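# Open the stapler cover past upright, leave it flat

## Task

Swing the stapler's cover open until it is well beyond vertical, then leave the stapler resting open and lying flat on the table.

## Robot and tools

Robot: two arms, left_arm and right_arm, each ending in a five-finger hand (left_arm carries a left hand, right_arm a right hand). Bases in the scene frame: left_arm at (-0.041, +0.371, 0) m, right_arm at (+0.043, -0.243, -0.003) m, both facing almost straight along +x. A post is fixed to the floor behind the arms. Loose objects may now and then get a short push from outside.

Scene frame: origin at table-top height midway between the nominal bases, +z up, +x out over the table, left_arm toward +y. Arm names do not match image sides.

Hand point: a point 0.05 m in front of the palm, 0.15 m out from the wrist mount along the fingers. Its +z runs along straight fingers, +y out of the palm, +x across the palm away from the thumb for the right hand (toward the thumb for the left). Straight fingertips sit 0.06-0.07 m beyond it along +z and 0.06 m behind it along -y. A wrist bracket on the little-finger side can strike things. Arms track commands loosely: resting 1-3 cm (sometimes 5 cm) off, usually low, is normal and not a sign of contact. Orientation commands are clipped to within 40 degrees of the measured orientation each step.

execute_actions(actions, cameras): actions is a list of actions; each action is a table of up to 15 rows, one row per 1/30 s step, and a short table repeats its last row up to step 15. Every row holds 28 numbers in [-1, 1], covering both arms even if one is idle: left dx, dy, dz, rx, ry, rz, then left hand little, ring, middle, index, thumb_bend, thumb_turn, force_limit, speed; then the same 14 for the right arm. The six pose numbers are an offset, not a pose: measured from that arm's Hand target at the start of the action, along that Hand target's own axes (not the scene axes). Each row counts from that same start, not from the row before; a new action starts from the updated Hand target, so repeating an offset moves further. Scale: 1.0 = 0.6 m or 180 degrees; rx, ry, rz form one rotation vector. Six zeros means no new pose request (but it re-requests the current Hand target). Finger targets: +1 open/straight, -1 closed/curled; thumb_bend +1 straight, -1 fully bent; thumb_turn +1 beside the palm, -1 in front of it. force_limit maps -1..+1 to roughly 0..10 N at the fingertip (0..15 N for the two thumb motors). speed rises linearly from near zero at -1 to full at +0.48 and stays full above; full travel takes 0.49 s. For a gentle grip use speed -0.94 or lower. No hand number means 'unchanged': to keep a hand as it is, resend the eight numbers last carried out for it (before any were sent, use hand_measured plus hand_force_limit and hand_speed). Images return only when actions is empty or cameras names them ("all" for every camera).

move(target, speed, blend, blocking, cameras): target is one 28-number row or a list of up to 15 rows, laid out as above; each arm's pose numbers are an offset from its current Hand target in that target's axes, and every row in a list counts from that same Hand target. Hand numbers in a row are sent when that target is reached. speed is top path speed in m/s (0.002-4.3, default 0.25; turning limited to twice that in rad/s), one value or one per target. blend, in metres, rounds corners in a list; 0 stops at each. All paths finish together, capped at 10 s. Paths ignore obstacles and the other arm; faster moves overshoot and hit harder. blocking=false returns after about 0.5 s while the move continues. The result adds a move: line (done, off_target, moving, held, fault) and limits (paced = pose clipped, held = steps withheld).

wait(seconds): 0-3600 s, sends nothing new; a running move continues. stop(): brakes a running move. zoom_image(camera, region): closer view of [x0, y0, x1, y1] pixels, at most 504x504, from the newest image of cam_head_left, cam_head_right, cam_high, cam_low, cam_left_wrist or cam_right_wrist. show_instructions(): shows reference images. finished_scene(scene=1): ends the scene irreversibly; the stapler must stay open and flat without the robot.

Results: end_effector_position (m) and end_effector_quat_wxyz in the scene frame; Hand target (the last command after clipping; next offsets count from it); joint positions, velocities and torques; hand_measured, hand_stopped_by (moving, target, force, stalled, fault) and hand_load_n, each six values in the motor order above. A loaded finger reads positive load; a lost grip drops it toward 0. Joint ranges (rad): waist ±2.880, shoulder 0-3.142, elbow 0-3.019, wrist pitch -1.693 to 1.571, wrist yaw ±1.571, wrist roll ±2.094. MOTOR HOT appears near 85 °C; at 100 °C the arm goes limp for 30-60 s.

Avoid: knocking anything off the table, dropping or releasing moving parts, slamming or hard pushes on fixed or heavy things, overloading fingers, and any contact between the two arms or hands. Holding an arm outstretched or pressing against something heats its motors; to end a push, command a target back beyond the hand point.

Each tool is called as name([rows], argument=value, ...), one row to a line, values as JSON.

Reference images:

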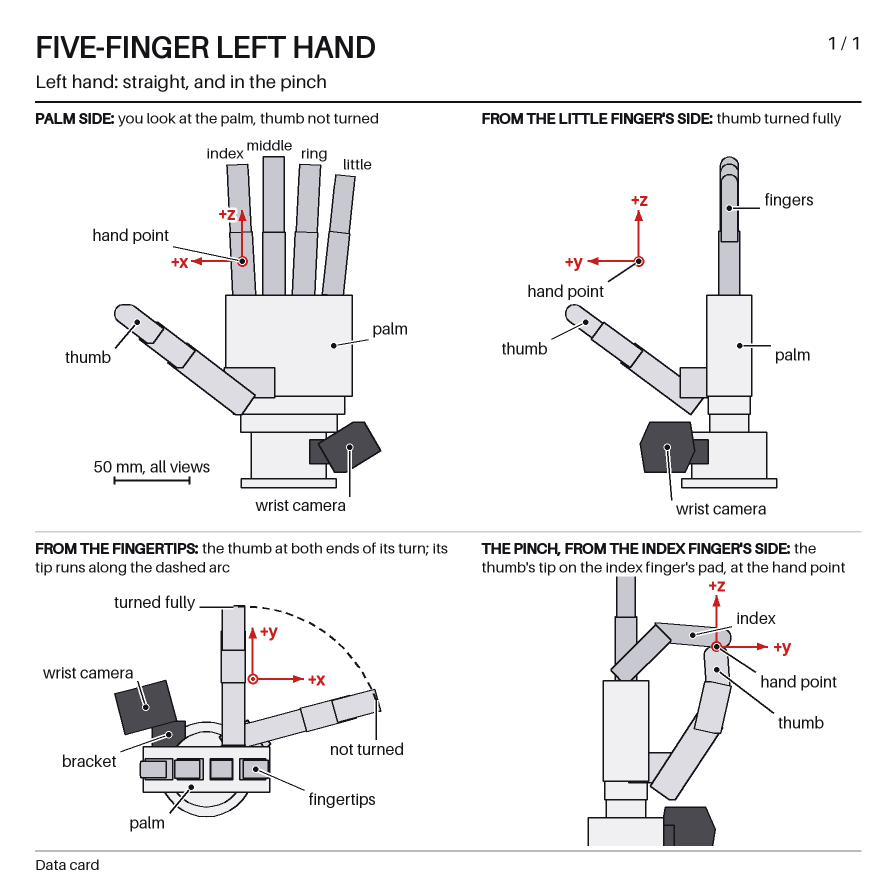

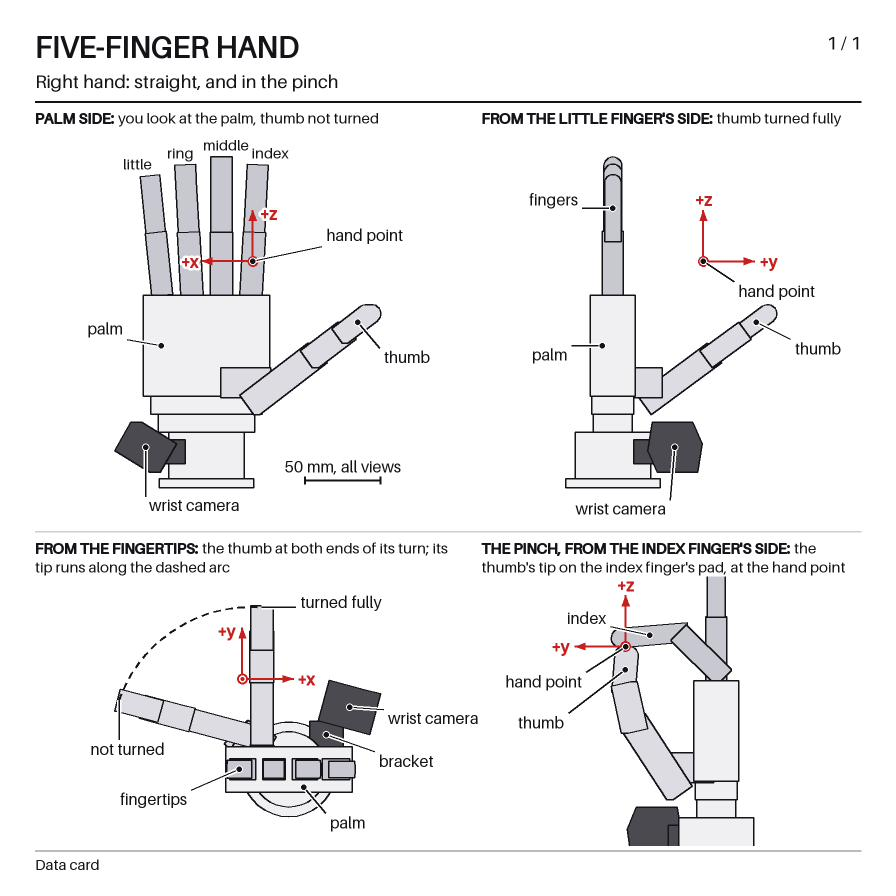

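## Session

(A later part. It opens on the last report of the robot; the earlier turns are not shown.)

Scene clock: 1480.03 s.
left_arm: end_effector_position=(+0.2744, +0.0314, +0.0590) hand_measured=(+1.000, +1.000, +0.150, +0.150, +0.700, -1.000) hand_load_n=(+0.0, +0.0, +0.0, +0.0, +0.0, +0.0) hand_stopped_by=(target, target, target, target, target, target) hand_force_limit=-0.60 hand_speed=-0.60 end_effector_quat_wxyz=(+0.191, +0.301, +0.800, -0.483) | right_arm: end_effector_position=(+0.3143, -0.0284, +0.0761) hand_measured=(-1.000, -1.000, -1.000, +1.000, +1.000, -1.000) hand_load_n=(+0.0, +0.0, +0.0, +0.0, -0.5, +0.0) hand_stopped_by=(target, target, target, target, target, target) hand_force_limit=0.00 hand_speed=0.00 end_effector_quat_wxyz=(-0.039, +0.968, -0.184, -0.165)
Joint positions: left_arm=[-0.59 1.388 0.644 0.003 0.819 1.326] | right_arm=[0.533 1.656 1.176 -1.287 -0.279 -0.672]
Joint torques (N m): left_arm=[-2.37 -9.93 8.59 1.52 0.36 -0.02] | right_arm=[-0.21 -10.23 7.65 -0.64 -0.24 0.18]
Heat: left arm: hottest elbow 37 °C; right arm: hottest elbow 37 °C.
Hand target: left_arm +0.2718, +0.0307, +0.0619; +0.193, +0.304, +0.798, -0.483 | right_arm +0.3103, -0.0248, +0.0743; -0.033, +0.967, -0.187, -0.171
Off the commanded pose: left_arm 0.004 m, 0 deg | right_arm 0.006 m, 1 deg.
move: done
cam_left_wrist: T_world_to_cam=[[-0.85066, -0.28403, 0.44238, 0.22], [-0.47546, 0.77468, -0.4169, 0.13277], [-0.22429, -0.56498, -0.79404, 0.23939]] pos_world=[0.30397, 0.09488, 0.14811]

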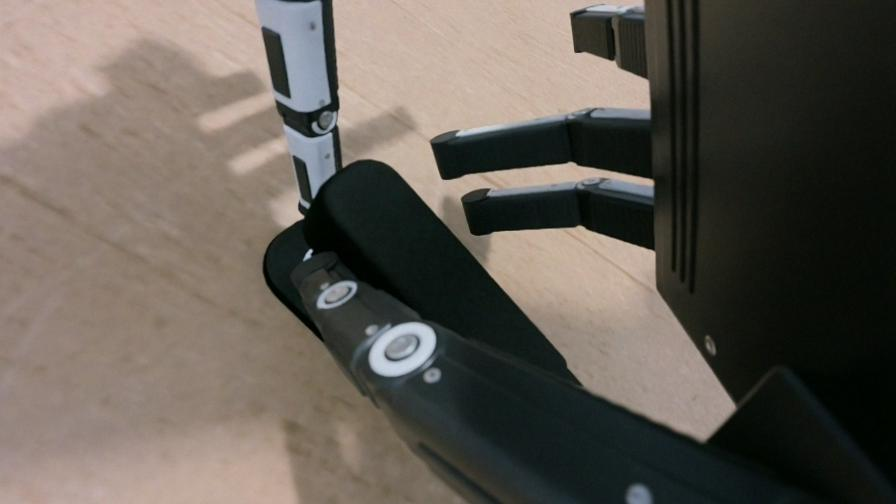

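move([
  [0.0087,0.0048,0.0033,0,0,0,1,1,0.15,0.15,0.7,-1,-0.6,-0.6,0,0,0,0,0,0,-1,-1,-1,1,1,-1,0,0],
  [0.0087,0.0048,0.0033,0,0,0,1,1,-0.5,-0.5,0,-1,0.1,-0.9,0,0,0,0,0,0,-1,-1,-1,1,1,-1,0,0],
], speed=0.05, cameras=["cam_low","cam_left_wrist","cam_head_left","cam_head_right"])

zoom_image(camera="cam_low", region=[530, 230, 600, 290])

zoom_image(camera="cam_head_right", region=[410, 340, 510, 460])

Scene clock: 1494.30 s.
left_arm: end_effector_position=(+0.2718, +0.0346, +0.0539) hand_measured=(+1.000, +1.000, -0.118, -0.154, +0.568, -1.000) hand_load_n=(+0.0, +0.0, +3.5, +5.5, +12.5, -0.5) hand_stopped_by=(target, target, force, force, force, target) hand_force_limit=0.10 hand_speed=-0.90 end_effector_quat_wxyz=(+0.190, +0.300, +0.802, -0.480) | right_arm: end_effector_position=(+0.3142, -0.0283, +0.0762) hand_measured=(-1.000, -1.000, -1.000, +1.000, +1.000, -1.000) hand_load_n=(+0.0, +0.0, +0.0, -0.5, +0.0, +0.0) hand_stopped_by=(target, target, target, target, target, target) hand_force_limit=0.00 hand_speed=0.00 end_effector_quat_wxyz=(-0.039, +0.968, -0.184, -0.165)
Joint positions: left_arm=[-0.59 1.388 0.631 0.011 0.812 1.326] | right_arm=[0.533 1.656 1.176 -1.287 -0.28 -0.672]
Joint torques (N m): left_arm=[-3.08 -9.58 8.64 2.02 0.69 -0.14] | right_arm=[0.85 -10.52 7.6 -0.5 -0.19 0.16]
Heat: left arm: hottest elbow 36 °C; right arm: hottest elbow 37 °C.
Hand target: left_arm +0.2698, +0.0316, +0.0560; +0.193, +0.303, +0.798, -0.483 | right_arm +0.3104, -0.0248, +0.0742; -0.033, +0.967, -0.187, -0.170
Off the commanded pose: left_arm 0.004 m, 1 deg | right_arm 0.006 m, 1 deg.
move: done
cam_left_wrist: T_world_to_cam=[[-0.84841, -0.29166, 0.44173, 0.22066], [-0.48025, 0.77508, -0.41062, 0.12782], [-0.22262, -0.56052, -0.79766, 0.23618]] pos_world=[0.30117, 0.09767, 0.14341]
Images, in order (width x height): cam_head_left 896x504, cam_head_right 896x504, cam_low 896x504, cam_left_wrist 896x504.

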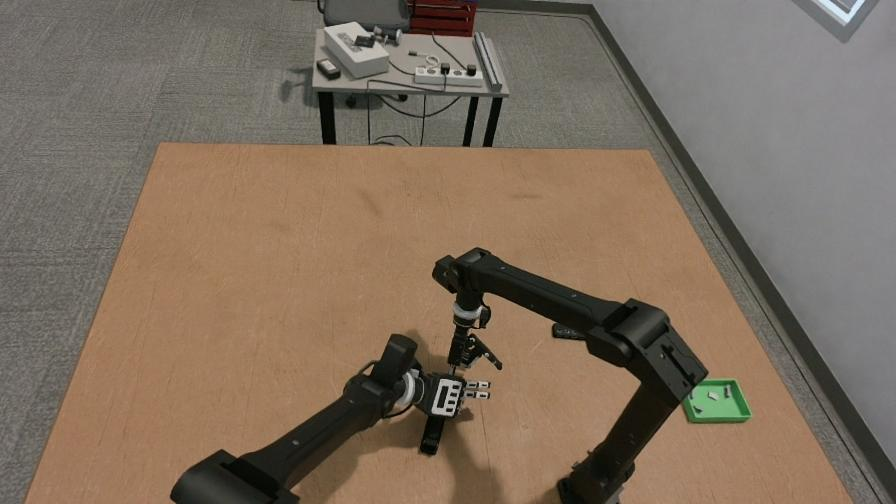

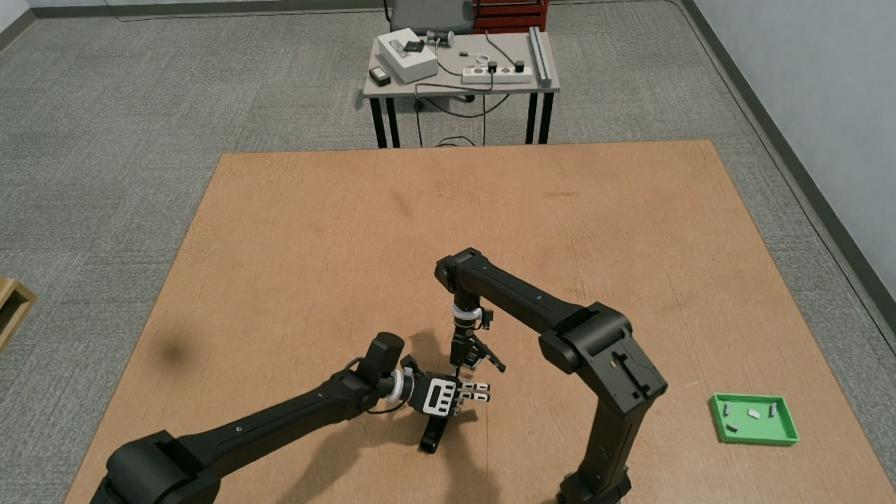

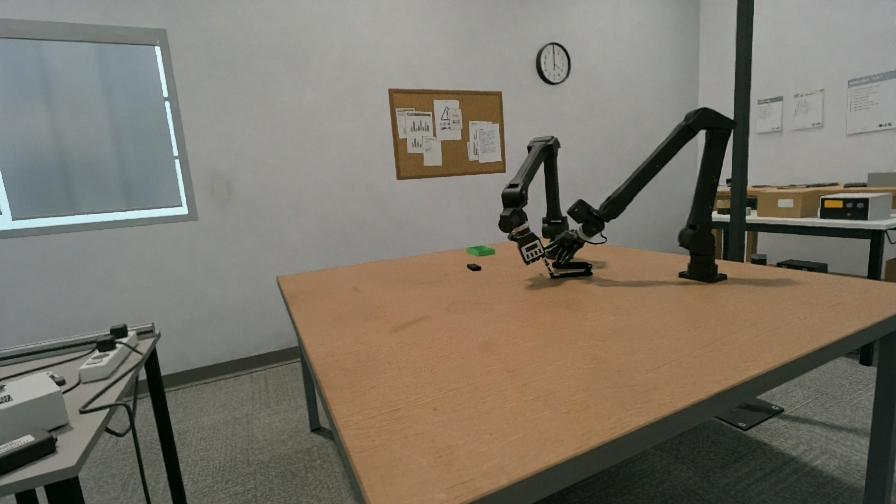

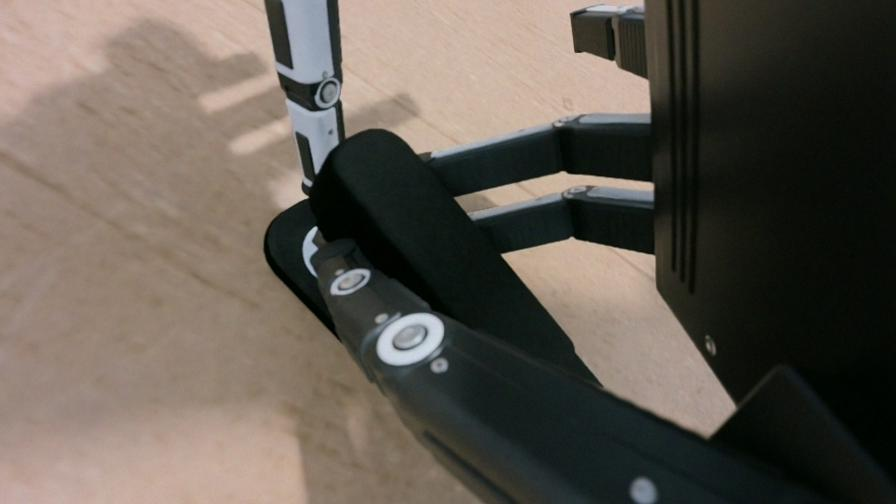

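Scaled by 7.200 from the camera's image (finer frame: 1280x720).

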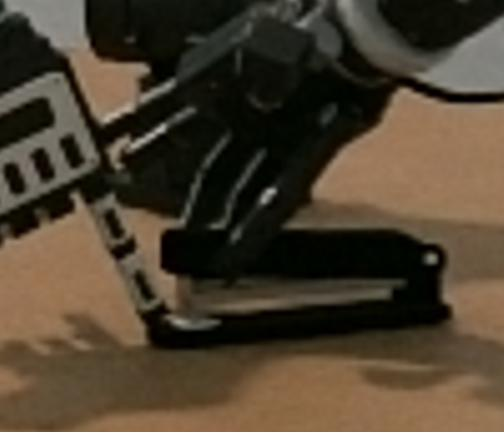

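Scaled by 4.200 from the camera's image (finer frame: 1280x720).

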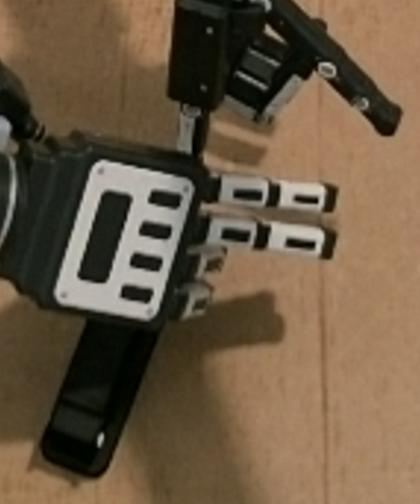

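move([
  [0,0,0,0,0,0,1,1,-0.5,-0.5,0,-1,0.1,-0.9,0.0068,0,0.0188,0,0,0,-1,-1,-1,1,1,-1,0,0],
  [-0.0187,-0.0090,-0.0063,0,-0.0127,0.0182,1,1,-0.5,-0.5,0,-1,0.1,-0.9,0.0068,0,0.0188,0,0,0,-1,-1,-1,1,1,-1,0,0],
], speed=0.04, cameras=["cam_low","cam_left_wrist"])

zoom_image(camera="cam_low", region=[530, 230, 600, 290])

Scene clock: 1510.53 s.
left_arm: end_effector_position=(+0.2715, +0.0349, +0.0540) hand_measured=(+1.000, +1.000, -0.118, -0.154, +0.568, -1.000) hand_load_n=(+0.0, +0.0, +4.0, +4.5, +12.5, +0.0) hand_stopped_by=(target, target, force, force, force, target) hand_force_limit=0.10 hand_speed=-0.90 end_effector_quat_wxyz=(+0.203, +0.304, +0.798, -0.480) | right_arm: end_effector_position=(+0.3150, -0.0274, +0.0753) hand_measured=(-1.000, -1.000, -1.000, +1.000, +1.000, -1.000) hand_load_n=(+0.5, +0.0, +0.5, -1.5, +0.0, +0.0) hand_stopped_by=(target, target, target, target, target, target) hand_force_limit=0.00 hand_speed=0.00 end_effector_quat_wxyz=(-0.042, +0.968, -0.184, -0.163)
Joint positions: left_arm=[-0.593 1.381 0.611 0.051 0.804 1.326] | right_arm=[0.533 1.656 1.174 -1.281 -0.282 -0.672]
Joint torques (N m): left_arm=[-2.84 -10.64 9.16 2.45 0.49 0.05] | right_arm=[0.5 -9.23 6.42 0.4 -0.12 0.15]
Heat: left arm: hottest elbow 35 °C; right arm: hottest elbow 37 °C.
Hand target: left_arm +0.2744, +0.0296, +0.0680; +0.222, +0.317, +0.785, -0.483 | right_arm +0.3103, -0.0248, +0.0622; -0.033, +0.967, -0.187, -0.170
Off the commanded pose: left_arm 0.015 m, 3 deg | right_arm 0.014 m, 1 deg.
move: off_target (left_arm, right_arm)
cam_left_wrist: T_world_to_cam=[[-0.85865, -0.28915, 0.42322, 0.2241], [-0.47163, 0.76902, -0.43147, 0.12653], [-0.20071, -0.57009, -0.79669, 0.23061]] pos_world=[0.29839, 0.09896, 0.14348]

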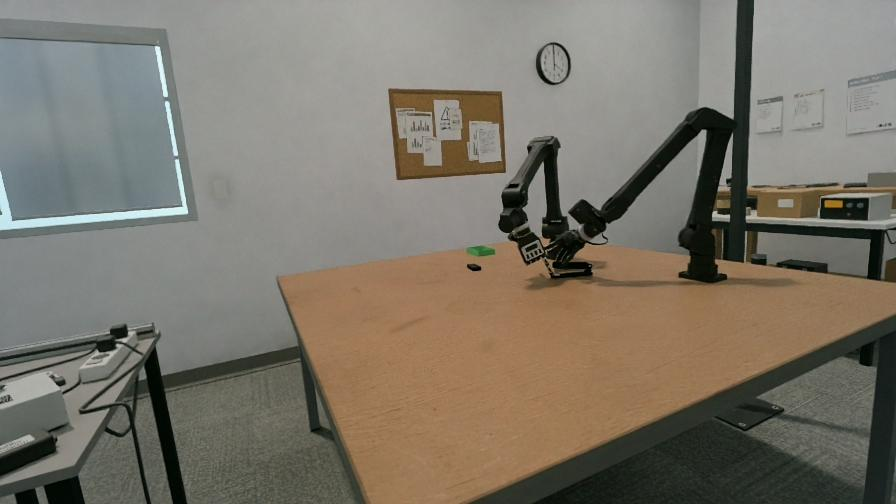

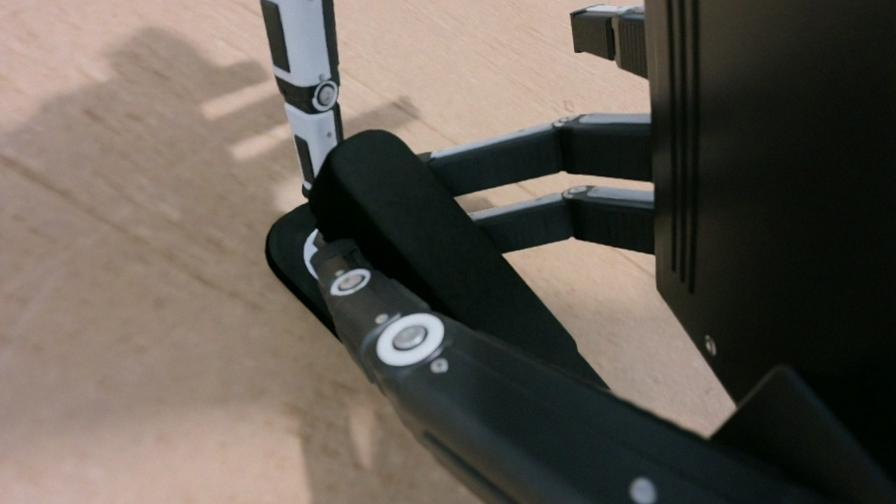

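Scaled by 7.200 from the camera's image (finer frame: 1280x720).

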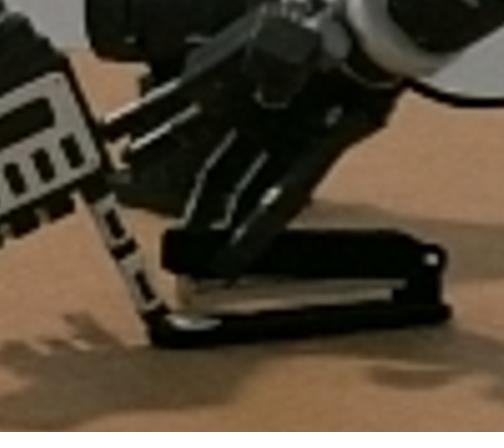

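move(target=[-0.0182,-0.0087,-0.0062,0,-0.0096,0.0137,1,1,-0.5,-0.5,0,-1,0.1,-0.9,0.0046,0,0.0125,0,0,0,-1,-1,-1,1,1,-1,0,0], speed=0.04, cameras=["cam_low","cam_left_wrist"])

zoom_image(camera="cam_low", region=[530, 230, 600, 290])

Scene clock: 1524.23 s.
left_arm: end_effector_position=(+0.2725, +0.0355, +0.0661) hand_measured=(+1.000, +1.000, -0.118, -0.154, +0.568, -1.000) hand_load_n=(+0.0, +0.0, +4.0, +4.5, +12.5, +0.0) hand_stopped_by=(target, target, force, force, force, target) hand_force_limit=0.10 hand_speed=-0.90 end_effector_quat_wxyz=(+0.223, +0.309, +0.790, -0.480) | right_arm: end_effector_position=(+0.3151, -0.0255, +0.0732) hand_measured=(-1.000, -1.000, -1.000, +1.000, +1.000, -1.000) hand_load_n=(+0.0, +0.0, +0.0, -2.5, +0.0, +0.0) hand_stopped_by=(target, target, target, target, target, target) hand_force_limit=0.00 hand_speed=0.00 end_effector_quat_wxyz=(-0.047, +0.968, -0.184, -0.163)
Joint positions: left_arm=[-0.596 1.342 0.596 0.069 0.792 1.328] | right_arm=[0.533 1.656 1.17 -1.269 -0.29 -0.672]
Joint torques (N m): left_arm=[-1.96 -8.7 9.87 2.51 0.65 0.2] | right_arm=[-0.15 -8.12 6.04 0.61 0.17 0.14]
Heat: left arm: hottest elbow 35 °C; right arm: hottest elbow 36 °C.
Hand target: left_arm +0.2782, +0.0281, +0.0800; +0.245, +0.326, +0.775, -0.483 | right_arm +0.3104, -0.0248, +0.0543; -0.033, +0.967, -0.187, -0.171
Off the commanded pose: left_arm 0.017 m, 4 deg | right_arm 0.020 m, 2 deg.
move: off_target (left_arm, right_arm)
cam_left_wrist: T_world_to_cam=[[-0.8739, -0.28778, 0.39177, 0.22624], [-0.45767, 0.7587, -0.46359, 0.13049], [-0.16382, -0.58443, -0.79473, 0.23123]] pos_world=[0.29532, 0.10124, 0.15563]

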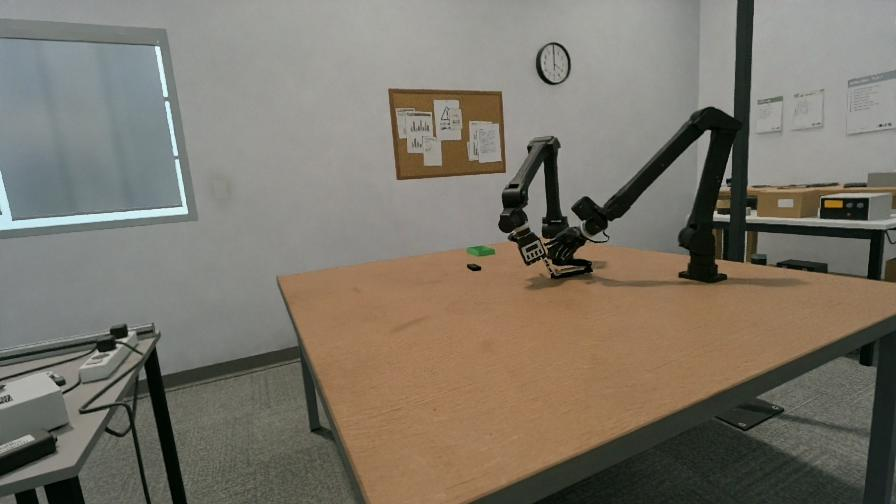

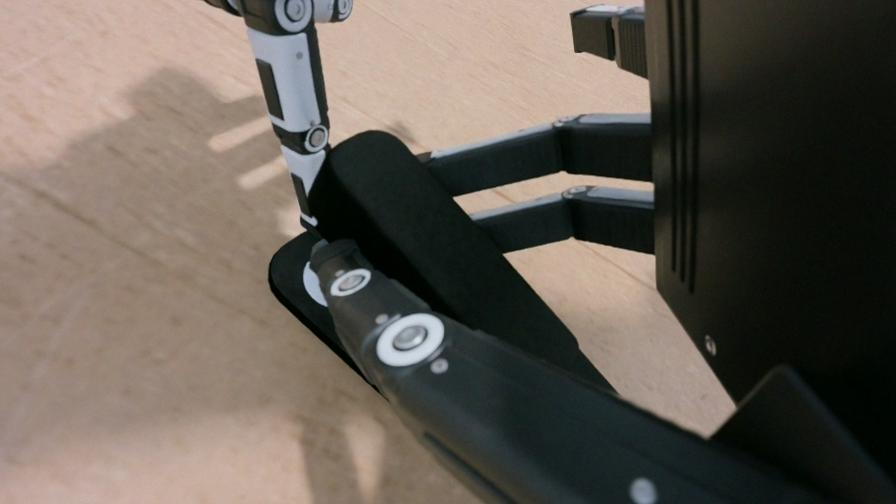

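Scaled by 7.200 from the camera's image (finer frame: 1280x720).

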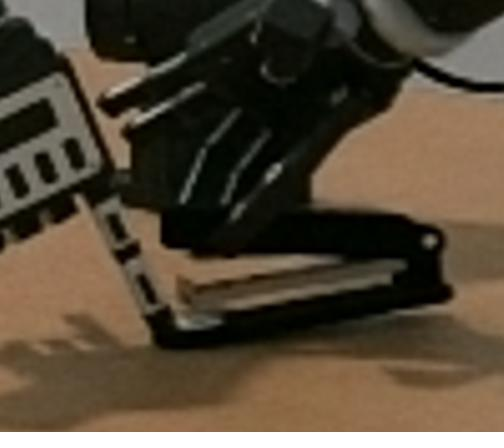

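move(target=[-0.0058,-0.0087,-0.0062,0,-0.0287,0.0410,1,1,-0.5,-0.5,0,-1,0.1,-0.9,0,0,0,0,0,0,-1,-1,-1,1,1,-1,0,0], speed=0.04, cameras=["cam_low","cam_left_wrist"])

zoom_image(camera="cam_low", region=[530, 230, 600, 290])

Scene clock: 1540.97 s.
left_arm: end_effector_position=(+0.2690, +0.0366, +0.0693) hand_measured=(+1.000, +1.000, -0.118, -0.154, +0.568, -1.000) hand_load_n=(+0.0, +0.0, +4.0, +4.0, +12.5, +0.0) hand_stopped_by=(target, target, force, force, force, target) hand_force_limit=0.10 hand_speed=-0.90 end_effector_quat_wxyz=(+0.281, +0.334, +0.760, -0.481) | right_arm: end_effector_position=(+0.3151, -0.0255, +0.0732) hand_measured=(-1.000, -1.000, -1.000, +1.000, +1.000, -1.000) hand_load_n=(+0.0, +0.0, +0.0, -2.5, +0.0, +0.0) hand_stopped_by=(target, target, target, target, target, target) hand_force_limit=0.00 hand_speed=0.00 end_effector_quat_wxyz=(-0.047, +0.968, -0.184, -0.163)
Joint positions: left_arm=[-0.609 1.315 0.507 0.254 0.767 1.349] | right_arm=[0.533 1.656 1.17 -1.269 -0.29 -0.672]
Joint torques (N m): left_arm=[-3.66 -8.47 9.76 2.97 0.25 0.32] | right_arm=[-0.03 -8.18 6.19 0.64 0.14 0.16]
Heat: left arm: hottest elbow 35 °C; right arm: hottest elbow 36 °C.
Hand target: left_arm +0.2765, +0.0289, +0.0870; +0.310, +0.353, +0.740, -0.480 | right_arm +0.3104, -0.0248, +0.0543; -0.033, +0.967, -0.187, -0.171
Off the commanded pose: left_arm 0.021 m, 5 deg | right_arm 0.020 m, 2 deg.
move: off_target (left_arm)
cam_left_wrist: T_world_to_cam=[[-0.91817, -0.26668, 0.293, 0.2402], [-0.39082, 0.73102, -0.55934, 0.11916], [-0.06502, -0.62808, -0.77543, 0.2074]] pos_world=[0.2806, 0.10721, 0.1571]

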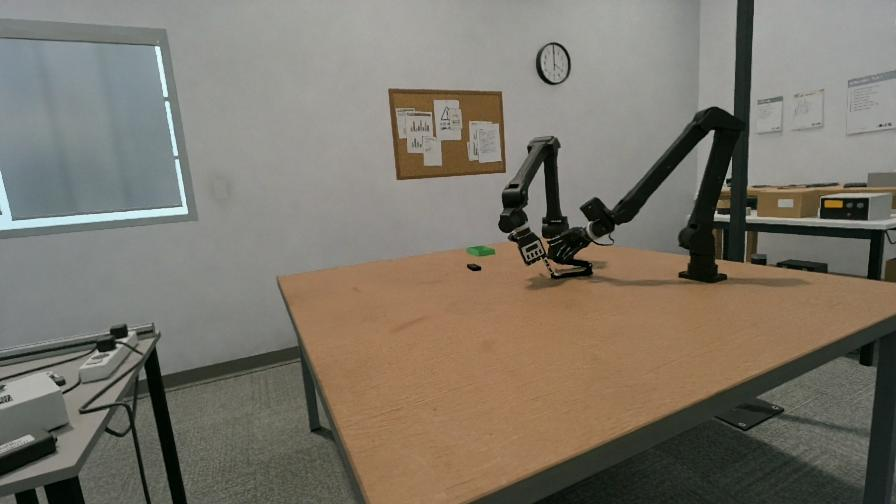

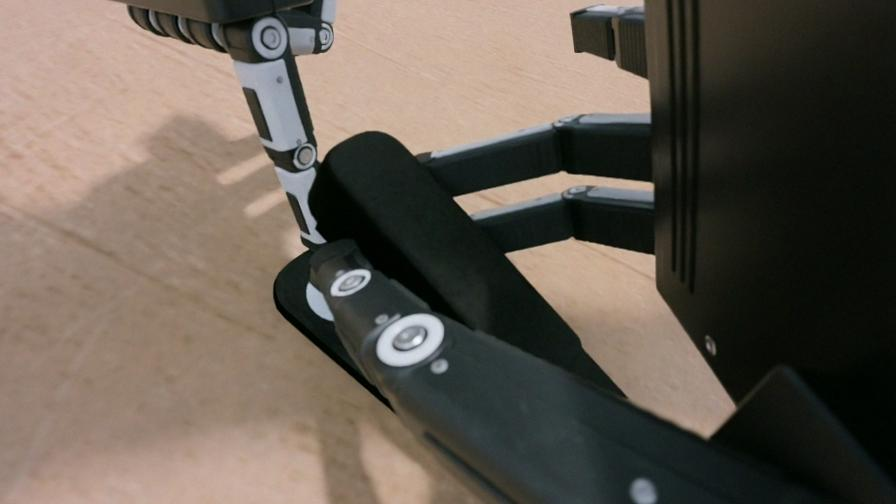

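Scaled by 7.200 from the camera's image (finer frame: 1280x720).

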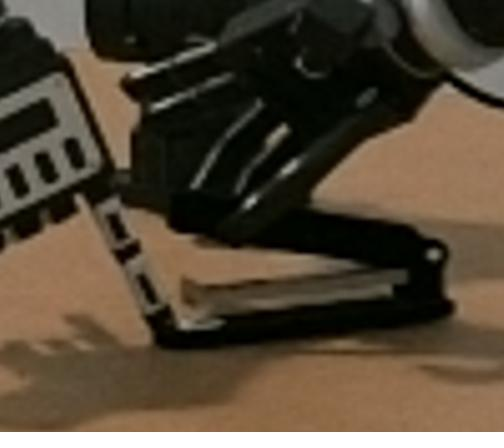

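move(target=[-0.0130,-0.0200,-0.0140,0,-0.0382,0.0546,1,1,-0.5,-0.5,0,-1,0.1,-0.9,0,0,0,0,0,0,-1,-1,-1,1,1,-1,0,0], speed=0.05, cameras=["cam_low","cam_left_wrist"])

zoom_image(camera="cam_low", region=[530, 230, 600, 290])

Scene clock: 1560.47 s.
left_arm: end_effector_position=(+0.2641, +0.0379, +0.0832) hand_measured=(+1.000, +1.000, -0.118, -0.154, +0.568, -1.000) hand_load_n=(+0.0, +0.0, +4.0, +4.5, +13.0, +0.0) hand_stopped_by=(target, target, force, force, force, target) hand_force_limit=0.10 hand_speed=-0.90 end_effector_quat_wxyz=(+0.366, +0.370, +0.710, -0.475) | right_arm: end_effector_position=(+0.3151, -0.0255, +0.0732) hand_measured=(-1.000, -1.000, -1.000, +1.000, +1.000, -1.000) hand_load_n=(+0.0, +0.0, +0.0, -2.5, +0.0, +0.0) hand_stopped_by=(target, target, target, target, target, target) hand_force_limit=0.00 hand_speed=0.00 end_effector_quat_wxyz=(-0.047, +0.968, -0.184, -0.163)
Joint positions: left_arm=[-0.633 1.285 0.398 0.502 0.726 1.4] | right_arm=[0.533 1.656 1.17 -1.269 -0.29 -0.672]
Joint torques (N m): left_arm=[-2.67 -7.71 8.92 2.97 0.17 0.29] | right_arm=[-0.09 -8.12 5.96 0.62 0.19 0.15]
Heat: left arm: hottest elbow 36 °C; right arm: hottest elbow 36 °C.
Hand target: left_arm +0.2700, +0.0315, +0.1022; +0.394, +0.386, +0.688, -0.472 | right_arm +0.3104, -0.0248, +0.0543; -0.033, +0.967, -0.187, -0.170
Off the commanded pose: left_arm 0.021 m, 4 deg | right_arm 0.020 m, 2 deg.
move: off_target (left_arm)
cam_left_wrist: T_world_to_cam=[[-0.96071, -0.24704, 0.12649, 0.25637], [-0.2655, 0.68531, -0.67813, 0.1026], [0.08084, -0.68508, -0.72397, 0.17799]] pos_world=[0.25915, 0.11496, 0.16601]

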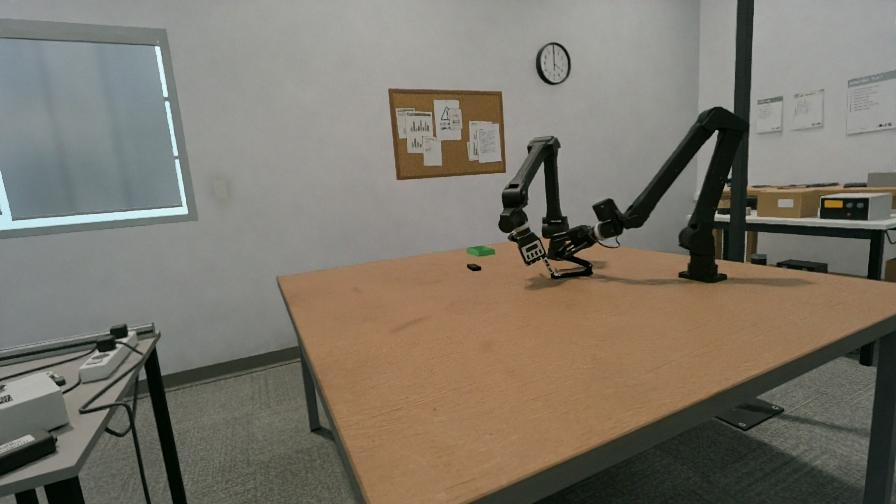

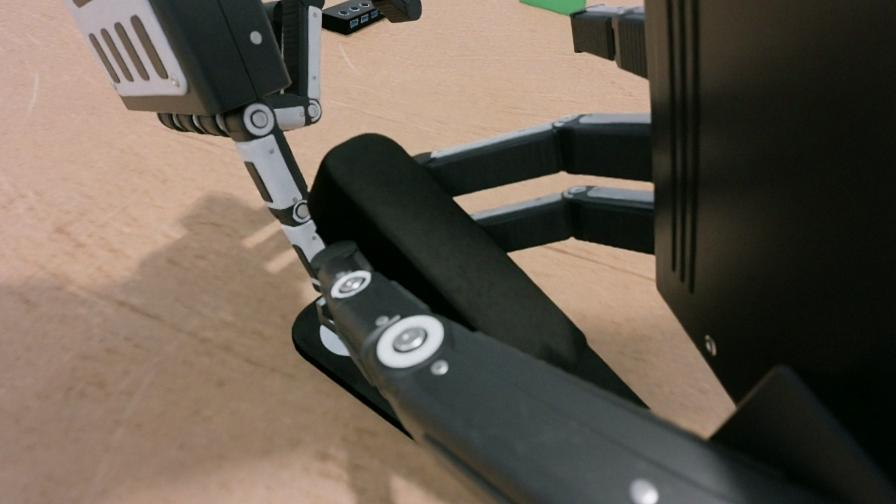

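Scaled by 7.200 from the camera's image (finer frame: 1280x720).

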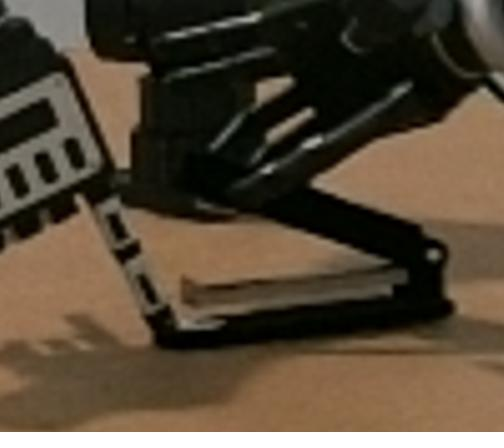

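move([
  [-0.0195,-0.0272,-0.0190,0,-0.0478,0.0683,1,1,-0.5,-0.5,0,-1,0.1,-0.9,0,0,0,0,0,0,-1,-1,-1,1,1,-1,0,0],
  [-0.0315,-0.0587,-0.0412,0,-0.0956,0.1365,1,1,-0.5,-0.5,0,-1,0.1,-0.9,0,0,0,0,0,0,-1,-1,-1,1,1,-1,0,0],
], speed=0.05, blend=0.01, cameras=["cam_low","cam_left_wrist","cam_head_right"])

zoom_image(camera="cam_low", region=[530, 220, 610, 290])

Scene clock: 1585.77 s.
left_arm: end_effector_position=(+0.2402, +0.0471, +0.1265) hand_measured=(+1.000, +1.000, -0.118, -0.154, +0.568, -1.000) hand_load_n=(-0.5, +0.0, +5.0, +4.0, +12.5, +0.0) hand_stopped_by=(target, target, force, force, force, target) hand_force_limit=0.10 hand_speed=-0.90 end_effector_quat_wxyz=(+0.565, +0.440, +0.545, -0.437) | right_arm: end_effector_position=(+0.3154, -0.0254, +0.0730) hand_measured=(-1.000, -1.000, -1.000, +1.000, +1.000, -1.000) hand_load_n=(+0.0, +0.0, +0.0, -2.0, -0.5, +0.0) hand_stopped_by=(target, target, target, target, target, target) hand_force_limit=0.00 hand_speed=0.00 end_effector_quat_wxyz=(-0.048, +0.968, -0.184, -0.163)
Joint positions: left_arm=[-0.698 1.444 0.18 1.289 0.641 1.576] | right_arm=[0.533 1.656 1.17 -1.268 -0.29 -0.672]
Joint torques (N m): left_arm=[-2.67 -4.48 5.53 3.15 -0.02 0.33] | right_arm=[0.26 -8.76 5.98 0.68 0.13 0.14]
Heat: left arm: hottest elbow 34 °C; right arm: hottest elbow 35 °C.
Hand target: left_arm +0.2412, +0.0432, +0.1374; +0.583, +0.448, +0.524, -0.430 | right_arm +0.3104, -0.0248, +0.0543; -0.033, +0.967, -0.187, -0.170
Off the commanded pose: left_arm 0.012 m, 3 deg | right_arm 0.019 m, 2 deg.
move: off_target (left_arm)
cam_left_wrist: T_world_to_cam=[[-0.91583, -0.26147, -0.30477, 0.27461], [0.12805, 0.52918, -0.83879, 0.05243], [0.3806, -0.80722, -0.45116, 0.11693]] pos_world=[0.20028, 0.13845, 0.18043]
Images, in order (width x height): cam_head_right 896x504, cam_low 896x504, cam_left_wrist 896x504.

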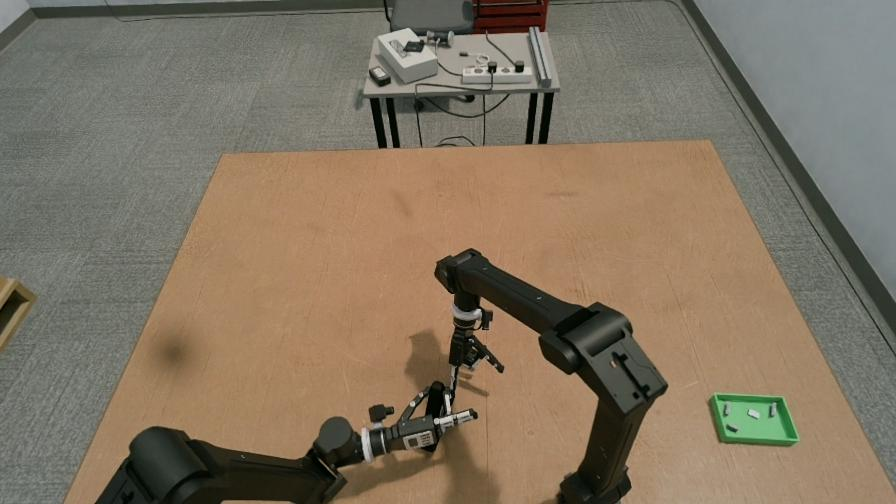

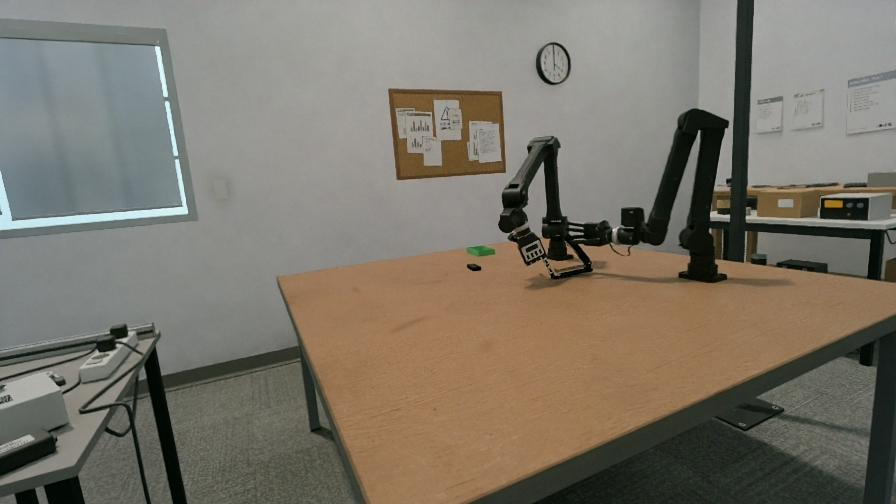

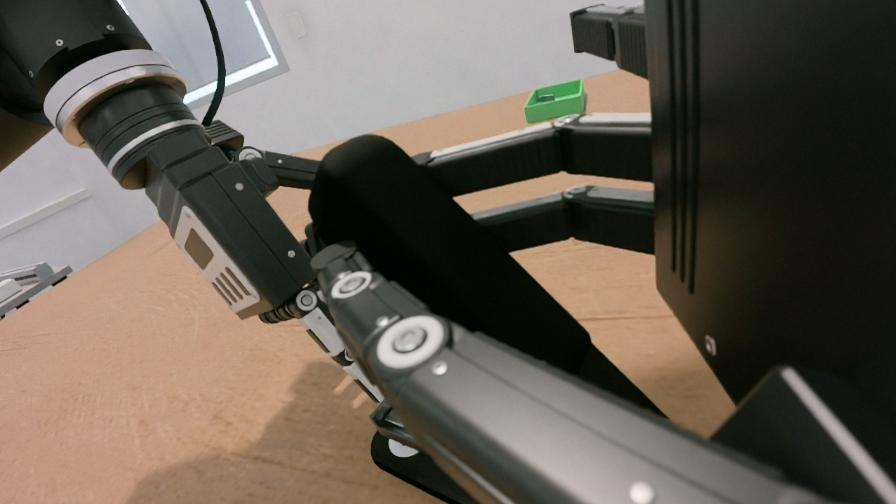

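Scaled by 6.300 from the camera's image (finer frame: 1280x720).

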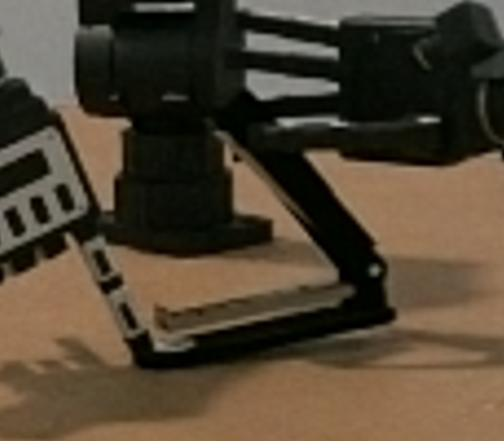

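move(target=[0,0,0,0,0,0,1,1,0.5,0.5,1,-1,0,-0.88,0,0,0,0,0,0,-1,-1,-1,1,1,-1,0,0], speed=0.05, cameras=["cam_low","cam_left_wrist","cam_head_right","cam_head_left"])

zoom_image(camera="cam_low", region=[530, 220, 610, 290])

zoom_image(camera="cam_head_right", region=[380, 360, 500, 460])

Scene clock: 1722.47 s.
left_arm: end_effector_position=(+0.2411, +0.0469, +0.1338) hand_measured=(+1.000, +1.000, +0.500, +0.500, +1.000, -1.000) hand_load_n=(+0.0, +0.0, +0.0, +0.0, +0.0, +0.0) hand_stopped_by=(target, target, target, target, target, target) hand_force_limit=0.00 hand_speed=-0.88 end_effector_quat_wxyz=(+0.577, +0.445, +0.532, -0.431) | right_arm: end_effector_position=(+0.3155, -0.0254, +0.0730) hand_measured=(-1.000, -1.000, -1.000, +1.000, +1.000, -1.000) hand_load_n=(+0.0, +0.0, +0.0, -2.0, +0.0, +0.0) hand_stopped_by=(target, target, target, target, target, target) hand_force_limit=0.00 hand_speed=0.00 end_effector_quat_wxyz=(-0.048, +0.968, -0.184, -0.163)
Joint positions: left_arm=[-0.698 1.444 0.18 1.311 0.641 1.598] | right_arm=[0.533 1.656 1.17 -1.267 -0.29 -0.672]
Joint torques (N m): left_arm=[-3.6 -4.01 5.59 2.5 0.01 0.09] | right_arm=[0.21 -8.29 5.97 0.73 0.19 0.14]
Heat: left arm: hottest elbow 31 °C; right arm: hottest elbow 35 °C.
Hand target: left_arm +0.2411, +0.0431, +0.1374; +0.583, +0.448, +0.524, -0.430 | right_arm +0.3104, -0.0248, +0.0543; -0.033, +0.967, -0.187, -0.170
Off the commanded pose: left_arm 0.005 m, 1 deg | right_arm 0.019 m, 2 deg.
move: done
cam_left_wrist: T_world_to_cam=[[-0.90344, -0.26471, -0.33723, 0.27911], [0.16013, 0.52132, -0.8382, 0.05111], [0.39768, -0.81127, -0.42859, 0.11279]] pos_world=[0.19912, 0.13874, 0.18531]
Images, in order (width x height): cam_head_left 896x504, cam_head_right 896x504, cam_low 896x504, cam_left_wrist 896x504.

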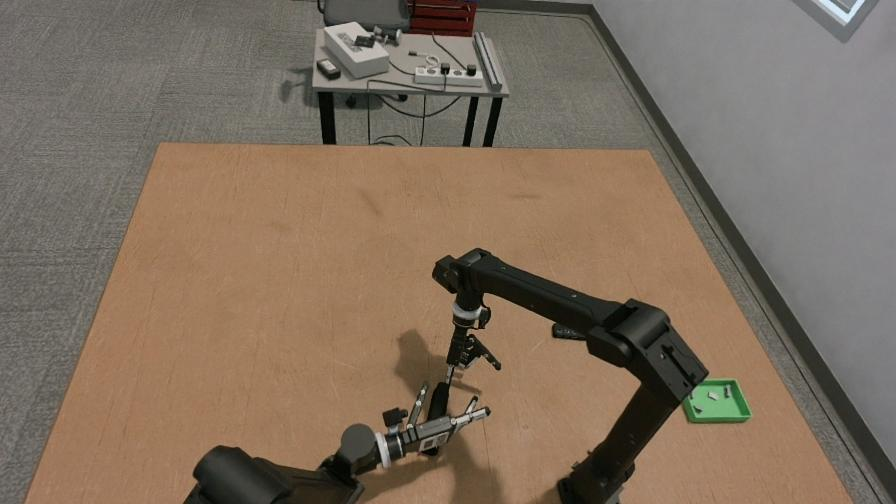

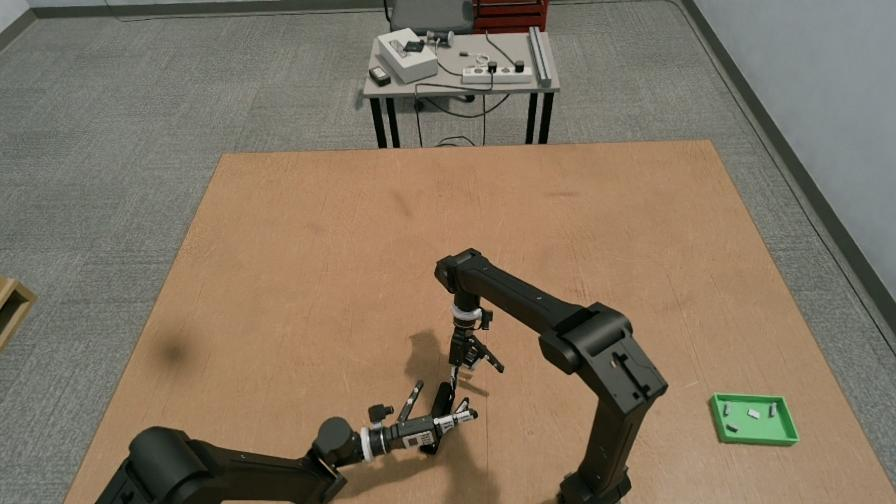

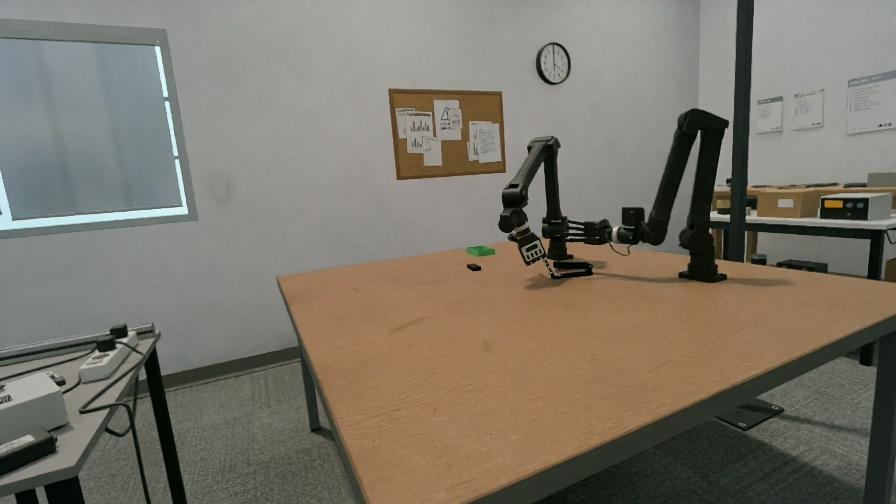

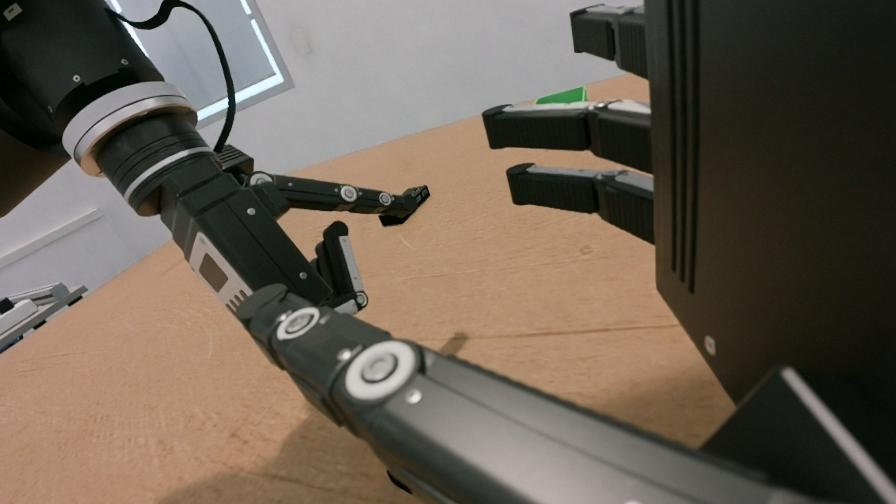

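Scaled by 6.300 from the camera's image (finer frame: 1280x720).

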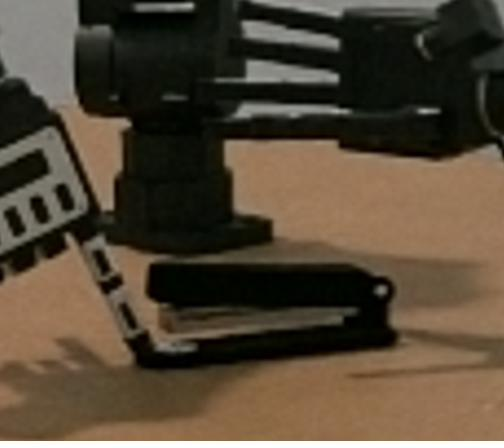

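Scaled by 4.200 from the camera's image (finer frame: 1280x720).

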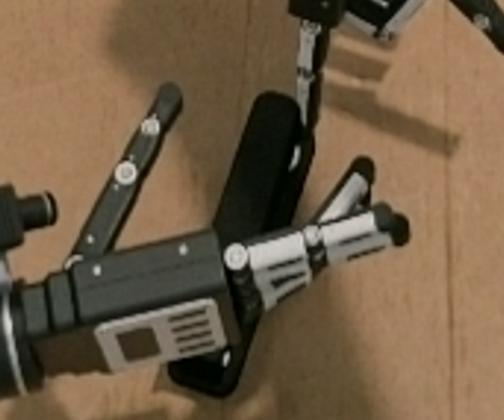

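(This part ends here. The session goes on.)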